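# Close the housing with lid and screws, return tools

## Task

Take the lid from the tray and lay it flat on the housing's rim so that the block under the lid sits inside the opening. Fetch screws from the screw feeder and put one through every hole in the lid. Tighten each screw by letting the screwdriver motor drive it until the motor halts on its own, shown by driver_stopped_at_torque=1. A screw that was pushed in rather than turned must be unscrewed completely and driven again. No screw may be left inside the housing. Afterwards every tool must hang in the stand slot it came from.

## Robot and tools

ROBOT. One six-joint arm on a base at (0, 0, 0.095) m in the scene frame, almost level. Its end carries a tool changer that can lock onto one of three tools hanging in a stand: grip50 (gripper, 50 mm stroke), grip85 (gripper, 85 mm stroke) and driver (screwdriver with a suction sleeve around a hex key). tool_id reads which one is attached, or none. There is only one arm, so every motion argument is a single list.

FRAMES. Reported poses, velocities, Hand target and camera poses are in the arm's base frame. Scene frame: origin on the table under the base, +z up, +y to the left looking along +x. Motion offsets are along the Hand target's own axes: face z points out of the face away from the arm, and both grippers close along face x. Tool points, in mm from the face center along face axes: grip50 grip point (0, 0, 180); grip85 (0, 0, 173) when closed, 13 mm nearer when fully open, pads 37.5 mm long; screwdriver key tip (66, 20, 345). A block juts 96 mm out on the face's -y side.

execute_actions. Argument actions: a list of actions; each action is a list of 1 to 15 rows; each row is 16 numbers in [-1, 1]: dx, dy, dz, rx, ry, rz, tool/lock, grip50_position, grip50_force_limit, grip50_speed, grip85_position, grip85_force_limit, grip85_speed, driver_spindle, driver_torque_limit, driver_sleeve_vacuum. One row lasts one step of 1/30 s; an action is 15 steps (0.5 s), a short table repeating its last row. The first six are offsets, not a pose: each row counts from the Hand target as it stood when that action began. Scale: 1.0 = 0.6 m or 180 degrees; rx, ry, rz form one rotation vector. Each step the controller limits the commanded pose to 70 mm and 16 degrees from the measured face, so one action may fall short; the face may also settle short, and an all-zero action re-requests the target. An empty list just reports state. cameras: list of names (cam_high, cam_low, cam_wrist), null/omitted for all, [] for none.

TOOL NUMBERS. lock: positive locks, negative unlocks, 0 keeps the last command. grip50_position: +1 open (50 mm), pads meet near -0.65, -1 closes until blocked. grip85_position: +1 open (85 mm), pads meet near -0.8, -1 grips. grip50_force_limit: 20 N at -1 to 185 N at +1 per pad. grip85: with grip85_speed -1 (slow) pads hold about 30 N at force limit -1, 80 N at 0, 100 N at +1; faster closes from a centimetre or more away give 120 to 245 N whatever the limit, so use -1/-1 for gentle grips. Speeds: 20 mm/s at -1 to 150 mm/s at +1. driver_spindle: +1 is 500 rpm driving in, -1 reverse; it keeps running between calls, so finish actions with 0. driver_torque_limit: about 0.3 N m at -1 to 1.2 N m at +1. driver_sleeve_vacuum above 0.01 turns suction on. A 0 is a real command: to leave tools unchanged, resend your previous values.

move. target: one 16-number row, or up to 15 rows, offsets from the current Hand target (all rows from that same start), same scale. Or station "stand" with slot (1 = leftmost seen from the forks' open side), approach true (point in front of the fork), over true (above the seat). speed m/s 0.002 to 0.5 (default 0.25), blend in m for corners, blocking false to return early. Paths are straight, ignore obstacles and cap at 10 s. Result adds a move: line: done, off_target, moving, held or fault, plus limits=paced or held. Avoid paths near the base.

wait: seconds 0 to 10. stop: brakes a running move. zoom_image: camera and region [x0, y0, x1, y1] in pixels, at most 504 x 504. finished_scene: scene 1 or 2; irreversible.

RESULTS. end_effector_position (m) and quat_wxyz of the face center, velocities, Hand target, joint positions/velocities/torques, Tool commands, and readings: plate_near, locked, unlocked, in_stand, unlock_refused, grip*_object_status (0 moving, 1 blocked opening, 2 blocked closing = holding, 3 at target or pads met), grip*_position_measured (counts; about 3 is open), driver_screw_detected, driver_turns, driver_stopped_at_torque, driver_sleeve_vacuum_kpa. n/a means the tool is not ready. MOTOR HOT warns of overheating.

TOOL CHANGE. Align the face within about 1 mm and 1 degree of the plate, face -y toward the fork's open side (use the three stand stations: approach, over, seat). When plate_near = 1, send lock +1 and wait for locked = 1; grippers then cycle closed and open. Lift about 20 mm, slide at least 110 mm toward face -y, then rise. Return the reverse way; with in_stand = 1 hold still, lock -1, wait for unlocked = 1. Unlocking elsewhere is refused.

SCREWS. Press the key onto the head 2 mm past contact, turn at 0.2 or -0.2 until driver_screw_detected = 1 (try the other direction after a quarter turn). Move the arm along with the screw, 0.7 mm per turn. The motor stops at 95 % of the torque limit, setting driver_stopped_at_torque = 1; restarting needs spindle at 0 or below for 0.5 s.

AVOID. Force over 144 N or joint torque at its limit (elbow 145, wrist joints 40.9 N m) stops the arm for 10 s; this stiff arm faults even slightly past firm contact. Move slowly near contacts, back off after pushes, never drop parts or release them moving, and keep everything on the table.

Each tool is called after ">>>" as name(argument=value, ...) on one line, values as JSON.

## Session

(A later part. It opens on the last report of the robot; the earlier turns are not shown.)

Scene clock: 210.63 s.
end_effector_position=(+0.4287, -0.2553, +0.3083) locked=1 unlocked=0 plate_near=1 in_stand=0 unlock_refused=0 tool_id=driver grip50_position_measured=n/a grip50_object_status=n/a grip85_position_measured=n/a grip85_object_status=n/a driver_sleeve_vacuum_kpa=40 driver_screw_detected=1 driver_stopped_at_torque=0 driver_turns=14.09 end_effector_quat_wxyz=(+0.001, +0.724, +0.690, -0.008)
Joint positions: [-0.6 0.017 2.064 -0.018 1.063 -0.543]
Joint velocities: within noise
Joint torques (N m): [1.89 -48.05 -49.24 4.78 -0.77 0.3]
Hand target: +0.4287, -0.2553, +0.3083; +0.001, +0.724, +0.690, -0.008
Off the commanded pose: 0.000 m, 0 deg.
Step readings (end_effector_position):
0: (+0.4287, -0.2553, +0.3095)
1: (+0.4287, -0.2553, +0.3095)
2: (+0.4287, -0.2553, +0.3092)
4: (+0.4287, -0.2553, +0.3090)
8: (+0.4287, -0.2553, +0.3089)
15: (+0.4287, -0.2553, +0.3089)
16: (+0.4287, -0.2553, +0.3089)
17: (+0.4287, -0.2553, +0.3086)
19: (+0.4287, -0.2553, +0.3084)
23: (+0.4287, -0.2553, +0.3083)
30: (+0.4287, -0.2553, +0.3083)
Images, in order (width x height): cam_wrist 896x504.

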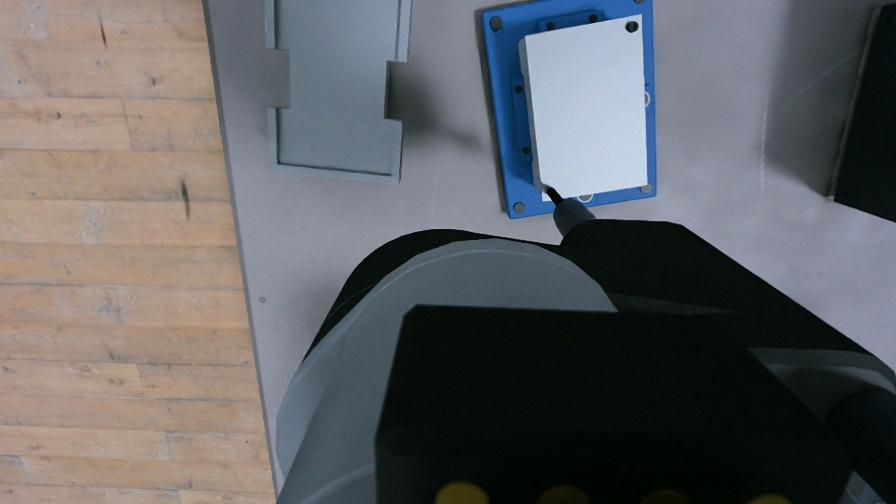

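>>> execute_actions(actions=[[[0,0,0.0008,0,0,0,0,1,1,1,1,-0.1,-1,0.2,0,1]]], cameras=[])

>>> execute_actions(actions=[[[0,0,0.0005,0,0,0,0,1,1,1,1,-0.1,-1,0.2,0,1]]], cameras=["cam_wrist"])

>>> zoom_image(camera="cam_wrist", region=[538, 176, 558, 196])

Scene clock: 211.47 s.
end_effector_position=(+0.4287, -0.2553, +0.3079) locked=1 unlocked=0 plate_near=1 in_stand=0 unlock_refused=0 tool_id=driver grip50_position_measured=n/a grip50_object_status=n/a grip85_position_measured=n/a grip85_object_status=n/a driver_sleeve_vacuum_kpa=40 driver_screw_detected=1 driver_stopped_at_torque=1 driver_turns=14.18 end_effector_quat_wxyz=(+0.001, +0.724, +0.690, -0.008)
Joint positions: [-0.6 0.017 2.064 -0.018 1.062 -0.543]
Joint velocities: within noise
Joint torques (N m): [1.97 -47.53 -48.97 4.61 -0.67 0.13]
Hand target: +0.4287, -0.2553, +0.3079; +0.001, +0.724, +0.690, -0.008
Off the commanded pose: 0.000 m, 0 deg.
Step readings (end_effector_position):
0: (+0.4287, -0.2553, +0.3083)
1: (+0.4287, -0.2553, +0.3083)
2: (+0.4287, -0.2553, +0.3081)
4: (+0.4287, -0.2553, +0.3079)
8: (+0.4287, -0.2553, +0.3079)
15: (+0.4287, -0.2553, +0.3079)
No camera images: "cameras" was empty.

Scene clock: 212.17 s.
end_effector_position=(+0.4287, -0.2554, +0.3076) locked=1 unlocked=0 plate_near=1 in_stand=0 unlock_refused=0 tool_id=driver grip50_position_measured=n/a grip50_object_status=n/a grip85_position_measured=n/a grip85_object_status=n/a driver_sleeve_vacuum_kpa=40 driver_screw_detected=1 driver_stopped_at_torque=1 driver_turns=14.18 end_effector_quat_wxyz=(+0.001, +0.724, +0.690, -0.008)
Joint positions: [-0.6 0.017 2.064 -0.018 1.062 -0.543]
Joint velocities: within noise
Joint torques (N m): [1.95 -47.65 -48.75 4.63 -0.68 0.15]
Hand target: +0.4287, -0.2554, +0.3076; +0.001, +0.724, +0.690, -0.008
Off the commanded pose: 0.000 m, 0 deg.
Step readings (end_effector_position):
0: (+0.4287, -0.2553, +0.3079)
1: (+0.4287, -0.2553, +0.3078)
2: (+0.4287, -0.2554, +0.3077)
4: (+0.4287, -0.2554, +0.3076)
8: (+0.4287, -0.2554, +0.3076)
15: (+0.4287, -0.2554, +0.3076)
Images, in order (width x height): cam_wrist 896x504.

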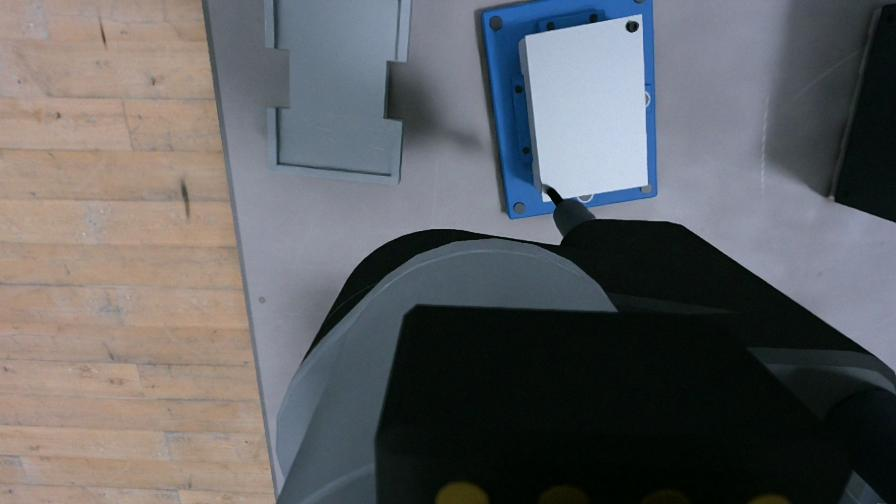

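Scaled by 25.200 from the camera's 896x504 image, which has a finer 1280x720 frame.

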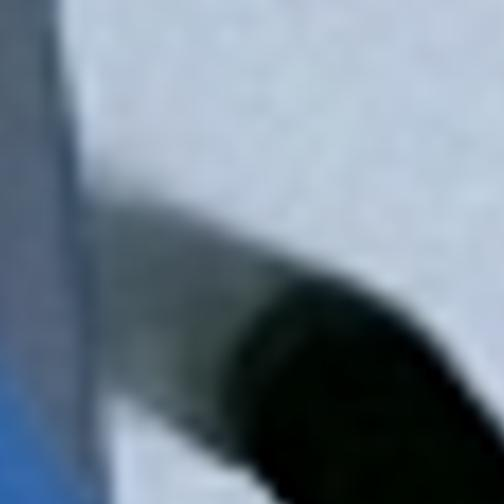

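>>> execute_actions(actions=[[[0,0,-0.0005,0,0,0,0,1,1,1,1,-0.1,-1,0,0,0]],[[0,0,0,0,0,0,0,1,1,1,1,-0.1,-1,0,0,0]]], cameras=[])

>>> move(target=[[0,0,-0.03,0,0,0,0,1,1,1,1,-0.1,-1,0,0,0],[0,0,-0.12,0,0,0,0,1,1,1,1,-0.1,-1,0,0,0]], speed=[0.02,0.1], cameras=["cam_wrist","cam_high","cam_low"])

>>> zoom_image(camera="cam_wrist", region=[500, 130, 560, 190])

Scene clock: 213.53 s.
end_effector_position=(+0.4287, -0.2554, +0.3079) locked=1 unlocked=0 plate_near=1 in_stand=0 unlock_refused=0 tool_id=driver grip50_position_measured=n/a grip50_object_status=n/a grip85_position_measured=n/a grip85_object_status=n/a driver_sleeve_vacuum_kpa=0 driver_screw_detected=0 driver_stopped_at_torque=1 driver_turns=14.18 end_effector_quat_wxyz=(+0.001, +0.724, +0.690, -0.008)
Joint positions: [-0.6 0.017 2.064 -0.018 1.062 -0.543]
Joint velocities: within noise
Joint torques (N m): [1.99 -47.69 -48.63 4.57 -0.63 0.11]
Hand target: +0.4287, -0.2553, +0.3079; +0.001, +0.724, +0.690, -0.008
Off the commanded pose: 0.000 m, 0 deg.
Step readings (end_effector_position):
0: (+0.4287, -0.2554, +0.3076)
1: (+0.4287, -0.2554, +0.3076)
2: (+0.4287, -0.2554, +0.3076)
4: (+0.4287, -0.2554, +0.3076)
8: (+0.4287, -0.2554, +0.3077)
15: (+0.4287, -0.2554, +0.3078)
16: (+0.4287, -0.2554, +0.3078)
17: (+0.4287, -0.2554, +0.3078)
19: (+0.4287, -0.2554, +0.3078)
23: (+0.4287, -0.2554, +0.3079)
30: (+0.4287, -0.2554, +0.3079)
No camera images: "cameras" was empty.

Scene clock: 215.30 s.
end_effector_position=(+0.4295, -0.2545, +0.3798) locked=1 unlocked=0 plate_near=1 in_stand=0 unlock_refused=0 tool_id=driver grip50_position_measured=n/a grip50_object_status=n/a grip85_position_measured=n/a grip85_object_status=n/a driver_sleeve_vacuum_kpa=0 driver_screw_detected=0 driver_stopped_at_torque=1 driver_turns=14.18 end_effector_quat_wxyz=(+0.001, +0.724, +0.690, -0.008)
Joint positions: [-0.598 -0.037 1.976 -0.017 1.205 -0.544]
Joint velocities: within noise
Joint torques (N m): [1.8 -46.63 -52.36 4.7 0.47 0.03]
Hand target: +0.4295, -0.2545, +0.3798; +0.001, +0.724, +0.690, -0.008
Off the commanded pose: 0.000 m, 0 deg.
move: done

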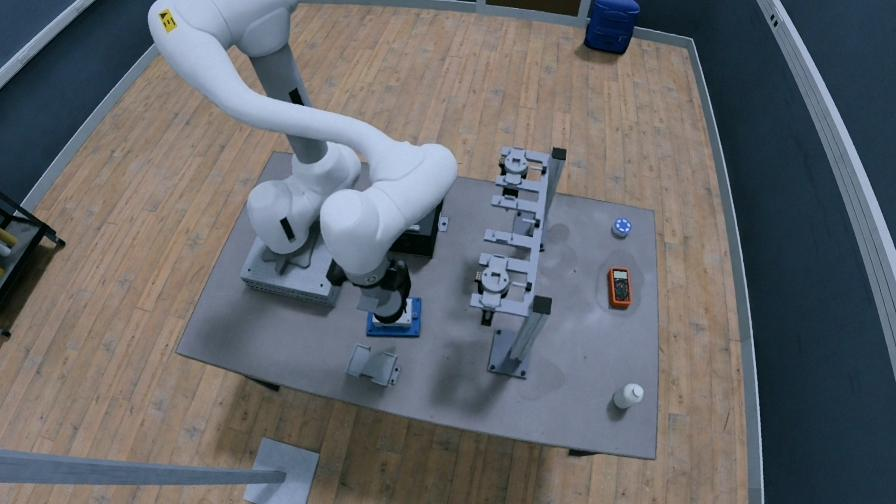

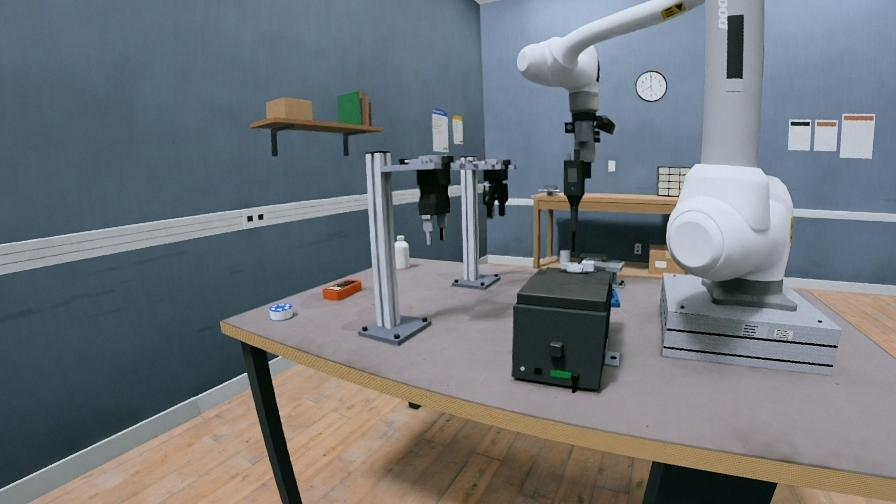

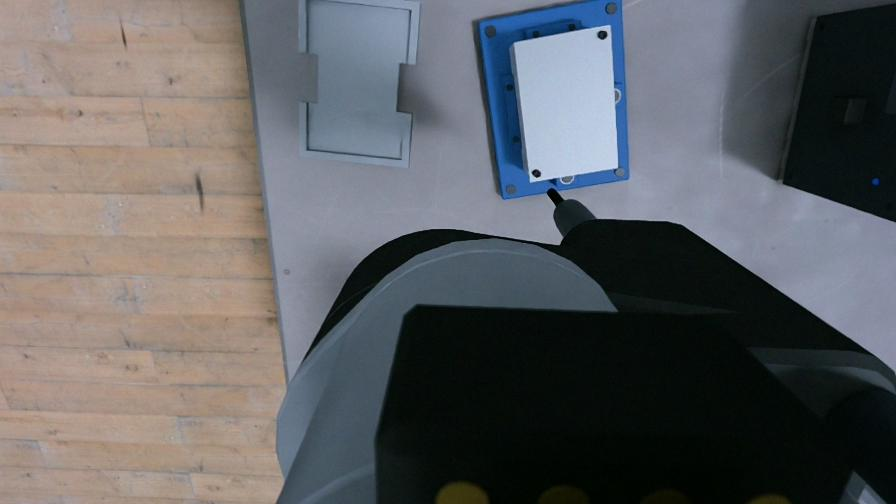

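Scaled by 8.400 from the camera's 896x504 image, which has a finer 1280x720 frame.

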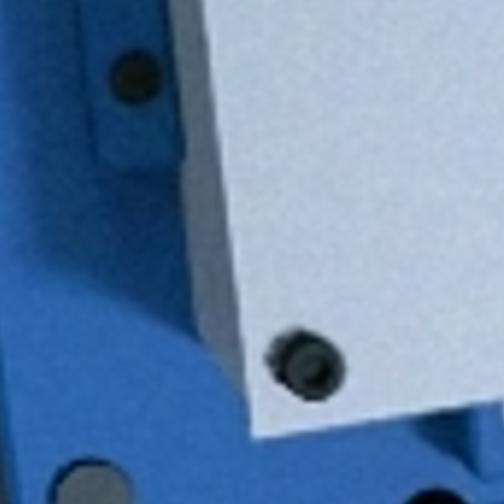

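>>> zoom_image(camera="cam_wrist", region=[526, 163, 546, 183])

>>> zoom_image(camera="cam_wrist", region=[592, 25, 612, 45])

Scaled by 25.200 from the camera's 896x504 image, which has a finer 1280x720 frame.

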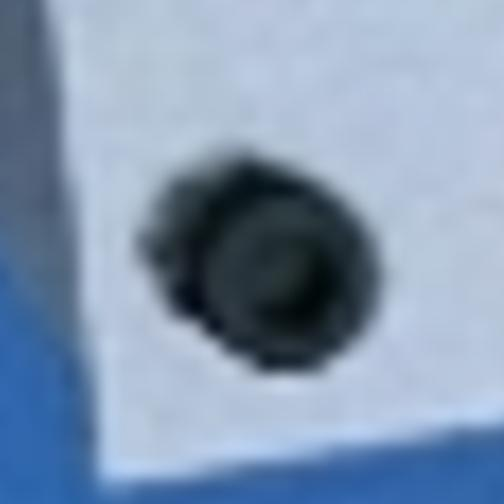

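Scaled by 25.200 from the camera's 896x504 image, which has a finer 1280x720 frame.

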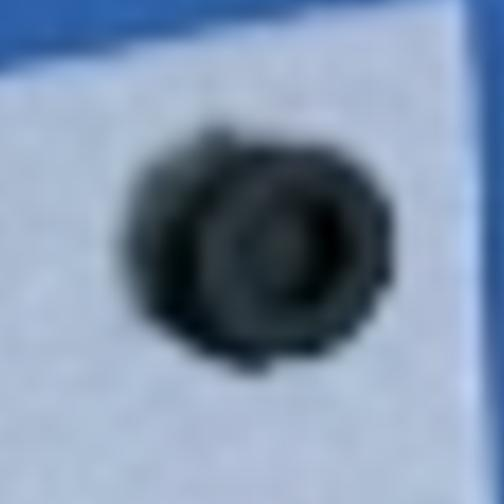

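>>> move(target=[[0.09977,0.02717,-0.13492,0,0,0,0,1,1,1,1,-0.1,-1,0,0,0],[0.45506,0.12759,-0.1405,0,0,0,0,1,1,1,1,-0.1,-1,0,0,0]], speed=[0.2,0.2], blend=[0.04,0], cameras=[])

>>> move(station="stand", slot=2, approach=true, speed=0.15, cameras=["cam_wrist"])

Scene clock: 217.73 s.
end_effector_position=(+0.5200, +0.0155, +0.4601) locked=1 unlocked=0 plate_near=1 in_stand=0 unlock_refused=0 tool_id=driver grip50_position_measured=n/a grip50_object_status=n/a grip85_position_measured=n/a grip85_object_status=n/a driver_sleeve_vacuum_kpa=0 driver_screw_detected=0 driver_stopped_at_torque=1 driver_turns=14.18 end_effector_quat_wxyz=(+0.001, +0.724, +0.690, -0.008)
Joint positions: [-0.032 -0.04 1.828 -0.012 1.363 0.019]
Joint velocities: within noise
Joint torques (N m): [1.01 -48.37 -55.54 4.84 0.06 -0.03]
Hand target: +0.5200, +0.0155, +0.4600; +0.001, +0.724, +0.690, -0.008
Off the commanded pose: 0.000 m, 0 deg.
move: done
No camera images: "cameras" was empty.

Scene clock: 218.97 s.
end_effector_position=(+0.5577, +0.0171, +0.3299) locked=1 unlocked=0 plate_near=1 in_stand=0 unlock_refused=0 tool_id=driver grip50_position_measured=n/a grip50_object_status=n/a grip85_position_measured=n/a grip85_object_status=n/a driver_sleeve_vacuum_kpa=0 driver_screw_detected=0 driver_stopped_at_torque=1 driver_turns=14.18 end_effector_quat_wxyz=(+0.001, +0.724, +0.690, -0.008)
Joint positions: [-0.027 0.094 1.937 -0.013 1.12 0.027]
Joint velocities: within noise
Joint torques (N m): [1.06 -59.63 -50.9 4.47 0.05 0.01]
Hand target: +0.5577, +0.0171, +0.3298; +0.001, +0.724, +0.690, -0.008
Tool commands: tool/lock=+0.0 tool/grip50_position=+1.0 tool/grip50_force_limit=+1.0 tool/grip50_speed=+1.0 tool/grip85_position=+1.0 tool/grip85_force_limit=-0.1 tool/grip85_speed=-1.0 tool/driver_spindle=+0.0 tool/driver_torque_limit=+0.0 tool/driver_sleeve_vacuum=+0.0
Off the commanded pose: 0.000 m, 0 deg.
move: done; to station stand, slot 2, approach point
Images, in order (width x height): cam_wrist 896x504.

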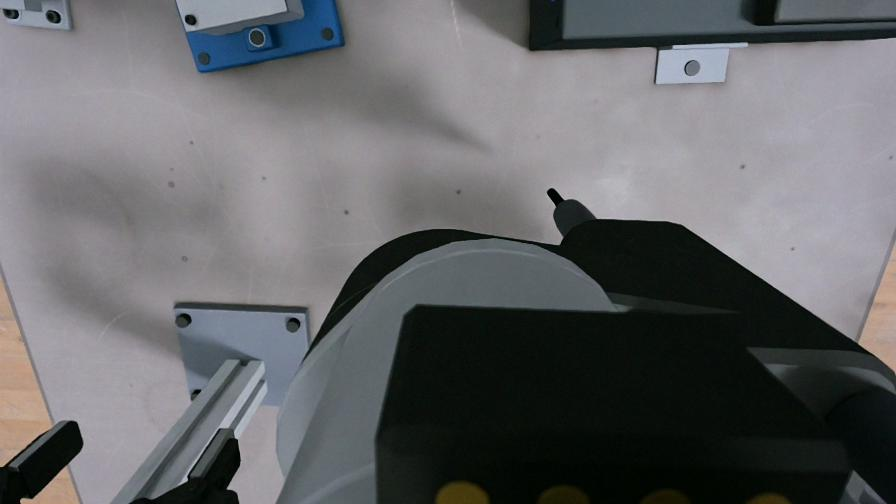

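>>> move(station="stand", slot=2, over=true, speed=0.12, cameras=[])

>>> move(station="stand", slot=2, speed=0.05, cameras=[])

Scene clock: 220.60 s.
end_effector_position=(+0.6974, +0.0103, +0.3283) locked=1 unlocked=0 plate_near=1 in_stand=0 unlock_refused=0 tool_id=driver grip50_position_measured=n/a grip50_object_status=n/a grip85_position_measured=n/a grip85_object_status=n/a driver_sleeve_vacuum_kpa=0 driver_screw_detected=0 driver_stopped_at_torque=1 driver_turns=14.18 end_effector_quat_wxyz=(+0.001, +0.724, +0.690, -0.008)
Joint positions: [-0.031 0.305 1.678 -0.013 1.168 0.022]
Joint velocities: within noise
Joint torques (N m): [1.75 -86.64 -52.36 4.55 0.14 -0.01]
Hand target: +0.6974, +0.0103, +0.3283; +0.001, +0.724, +0.690, -0.008
Tool commands: tool/lock=+0.0 tool/grip50_position=+1.0 tool/grip50_force_limit=+1.0 tool/grip50_speed=+1.0 tool/grip85_position=+1.0 tool/grip85_force_limit=-0.1 tool/grip85_speed=-1.0 tool/driver_spindle=+0.0 tool/driver_torque_limit=+0.0 tool/driver_sleeve_vacuum=+0.0
Off the commanded pose: 0.000 m, 0 deg.
move: done; to station stand, slot 2, over the seat
No camera images: "cameras" was empty.

Scene clock: 221.33 s.
end_effector_position=(+0.6972, +0.0100, +0.3065) locked=1 unlocked=0 plate_near=1 in_stand=1 unlock_refused=0 tool_id=driver grip50_position_measured=n/a grip50_object_status=n/a grip85_position_measured=n/a grip85_object_status=n/a driver_sleeve_vacuum_kpa=0 driver_screw_detected=0 driver_stopped_at_torque=1 driver_turns=14.18 end_effector_quat_wxyz=(+0.001, +0.724, +0.690, -0.008)
Joint positions: [-0.032 0.32 1.701 -0.013 1.13 0.022]
Joint velocities: within noise
Joint torques (N m): [2.1 -67.1 -38.76 3.28 -0.25 0.19]
Hand target: +0.6972, +0.0100, +0.3063; +0.001, +0.724, +0.690, -0.008
Tool commands: tool/lock=+0.0 tool/grip50_position=+1.0 tool/grip50_force_limit=+1.0 tool/grip50_speed=+1.0 tool/grip85_position=+1.0 tool/grip85_force_limit=-0.1 tool/grip85_speed=-1.0 tool/driver_spindle=+0.0 tool/driver_torque_limit=+0.0 tool/driver_sleeve_vacuum=+0.0
Off the commanded pose: 0.000 m, 0 deg.
move: done; to station stand, slot 2
No camera images: "cameras" was empty.

>>> execute_actions(actions=[[[0,0,0,0,0,0,-1,1,1,1,1,-0.1,-1,0,0,0]],[[0,0,0,0,0,0,-1,1,1,1,1,-0.1,-1,0,0,0]]], cameras=[])

>>> wait(seconds=0.5, cameras=[])

Scene clock: 222.67 s.
end_effector_position=(+0.6972, +0.0100, +0.3062) locked=0 unlocked=1 plate_near=1 in_stand=1 unlock_refused=0 tool_id=none grip50_position_measured=n/a grip50_object_status=n/a grip85_position_measured=n/a grip85_object_status=n/a driver_sleeve_vacuum_kpa=n/a driver_screw_detected=n/a driver_stopped_at_torque=n/a driver_turns=n/a end_effector_quat_wxyz=(+0.001, +0.724, +0.690, -0.008)
Joint positions: [-0.032 0.32 1.701 -0.013 1.13 0.022]
Joint velocities: within noise
Joint torques (N m): [1.42 -54.34 -29.51 3.37 -0.22 0.06]
Hand target: +0.6972, +0.0100, +0.3063; +0.001, +0.724, +0.690, -0.008
Tool commands: tool/lock=+0.0 tool/grip50_position=+1.0 tool/grip50_force_limit=+1.0 tool/grip50_speed=+1.0 tool/grip85_position=+1.0 tool/grip85_force_limit=-0.1 tool/grip85_speed=-1.0 tool/driver_spindle=+0.0 tool/driver_torque_limit=+0.0 tool/driver_sleeve_vacuum=+0.0
Off the commanded pose: 0.000 m, 0 deg.
Step readings (end_effector_position):
0: (+0.6972, +0.0100, +0.3064)
1: (+0.6972, +0.0100, +0.3064)
2: (+0.6972, +0.0100, +0.3064)
4: (+0.6972, +0.0100, +0.3063)
8: (+0.6972, +0.0100, +0.3063)
15: (+0.6972, +0.0100, +0.3062)
16: (+0.6972, +0.0100, +0.3062)
17: (+0.6972, +0.0100, +0.3062)
19: (+0.6972, +0.0100, +0.3062)
23: (+0.6972, +0.0100, +0.3062)
30: (+0.6972, +0.0100, +0.3062)
No camera images: "cameras" was empty.

Scene clock: 223.17 s.
end_effector_position=(+0.6972, +0.0100, +0.3062) locked=0 unlocked=1 plate_near=1 in_stand=1 unlock_refused=0 tool_id=none grip50_position_measured=n/a grip50_object_status=n/a grip85_position_measured=n/a grip85_object_status=n/a driver_sleeve_vacuum_kpa=n/a driver_screw_detected=n/a driver_stopped_at_torque=n/a driver_turns=n/a end_effector_quat_wxyz=(+0.001, +0.724, +0.690, -0.008)
Joint positions: [-0.032 0.32 1.701 -0.013 1.13 0.022]
Joint velocities: within noise
Joint torques (N m): [1.33 -57.06 -31.47 3.44 -0.31 0.05]
Hand target: +0.6972, +0.0100, +0.3063; +0.001, +0.724, +0.690, -0.008
Tool commands: tool/lock=+0.0 tool/grip50_position=+1.0 tool/grip50_force_limit=+1.0 tool/grip50_speed=+1.0 tool/grip85_position=+1.0 tool/grip85_force_limit=-0.1 tool/grip85_speed=-1.0 tool/driver_spindle=+0.0 tool/driver_torque_limit=+0.0 tool/driver_sleeve_vacuum=+0.0
Off the commanded pose: 0.000 m, 0 deg.
wait: 0.50 s; at rest by 0.17 s
No camera images: "cameras" was empty.

>>> move(station="stand", slot=2, over=true, speed=0.06)

>>> zoom_image(camera="cam_high", region=[340, 260, 460, 380])

>>> zoom_image(camera="cam_low", region=[540, 220, 660, 340])

Scene clock: 224.03 s.
end_effector_position=(+0.6974, +0.0103, +0.3283) locked=0 unlocked=1 plate_near=0 in_stand=0 unlock_refused=0 tool_id=none grip50_position_measured=n/a grip50_object_status=n/a grip85_position_measured=n/a grip85_object_status=n/a driver_sleeve_vacuum_kpa=n/a driver_screw_detected=n/a driver_stopped_at_torque=n/a driver_turns=n/a end_effector_quat_wxyz=(+0.001, +0.724, +0.690, -0.008)
Joint positions: [-0.031 0.305 1.678 -0.013 1.168 0.022]
Joint velocities: within noise
Joint torques (N m): [1.97 -69.21 -39.82 3.9 0.49 0.01]
Hand target: +0.6974, +0.0103, +0.3283; +0.001, +0.724, +0.690, -0.008
Tool commands: tool/lock=+0.0 tool/grip50_position=+1.0 tool/grip50_force_limit=+1.0 tool/grip50_speed=+1.0 tool/grip85_position=+1.0 tool/grip85_force_limit=-0.1 tool/grip85_speed=-1.0 tool/driver_spindle=+0.0 tool/driver_torque_limit=+0.0 tool/driver_sleeve_vacuum=+0.0
Off the commanded pose: 0.000 m, 0 deg.
move: done; to station stand, slot 2, over the seat

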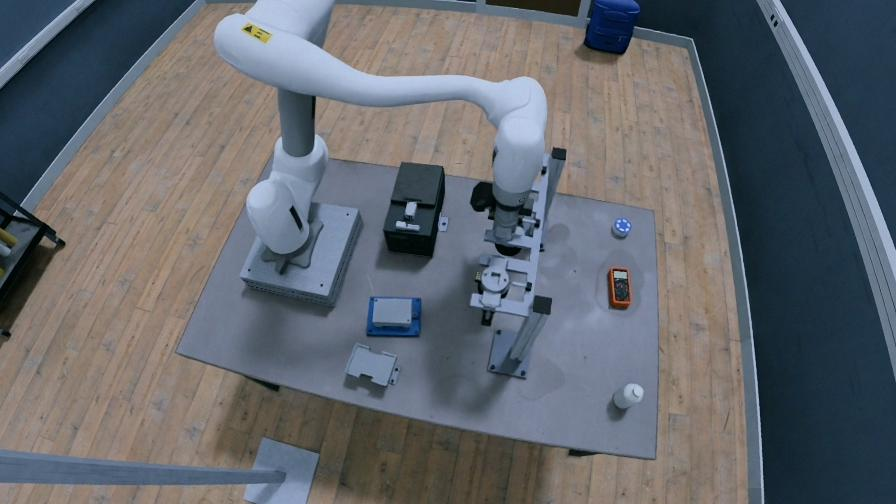

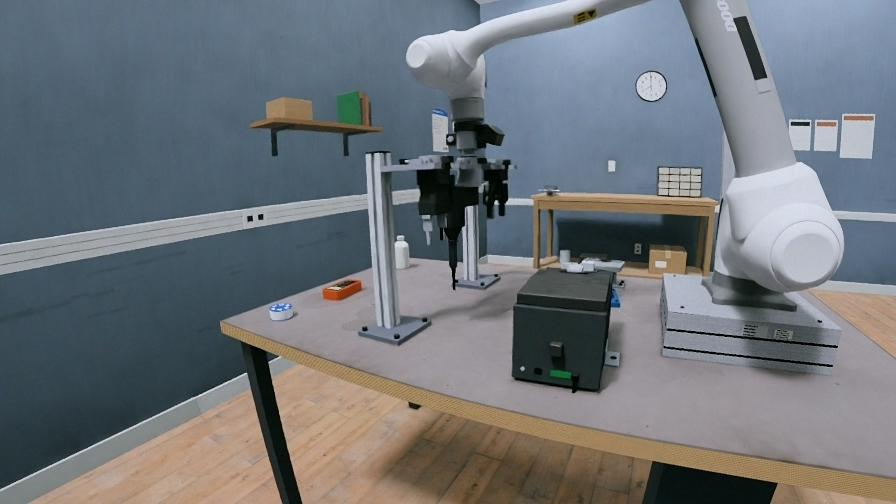

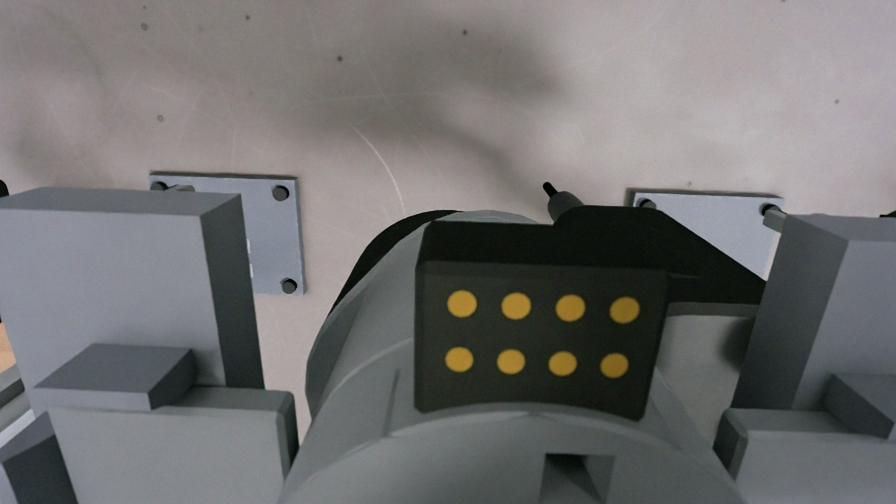

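Scaled by 4.200 from the camera's 896x504 image, which has a finer 1280x720 frame.

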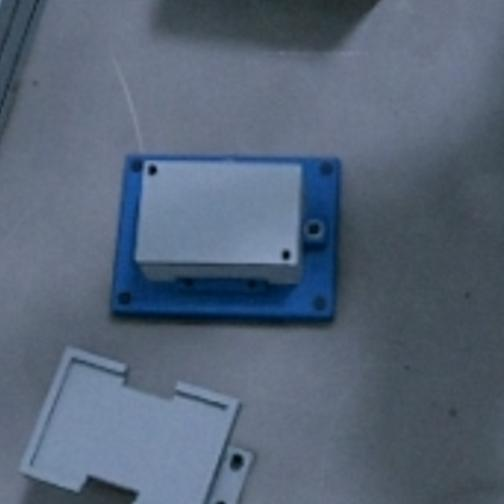

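Scaled by 4.200 from the camera's 896x504 image, which has a finer 1280x720 frame.

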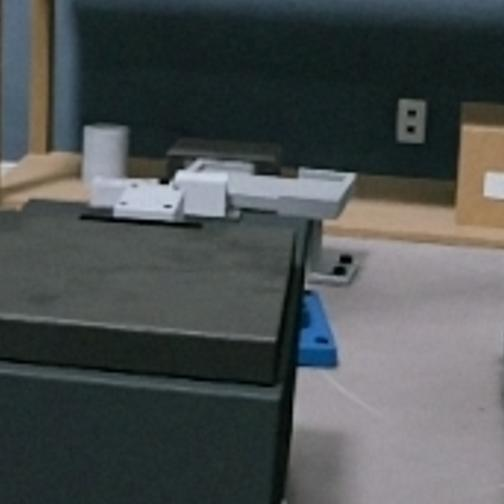

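Work done for scene 1.

>>> finished_scene(scene=1)

The scene is finished: the task was done.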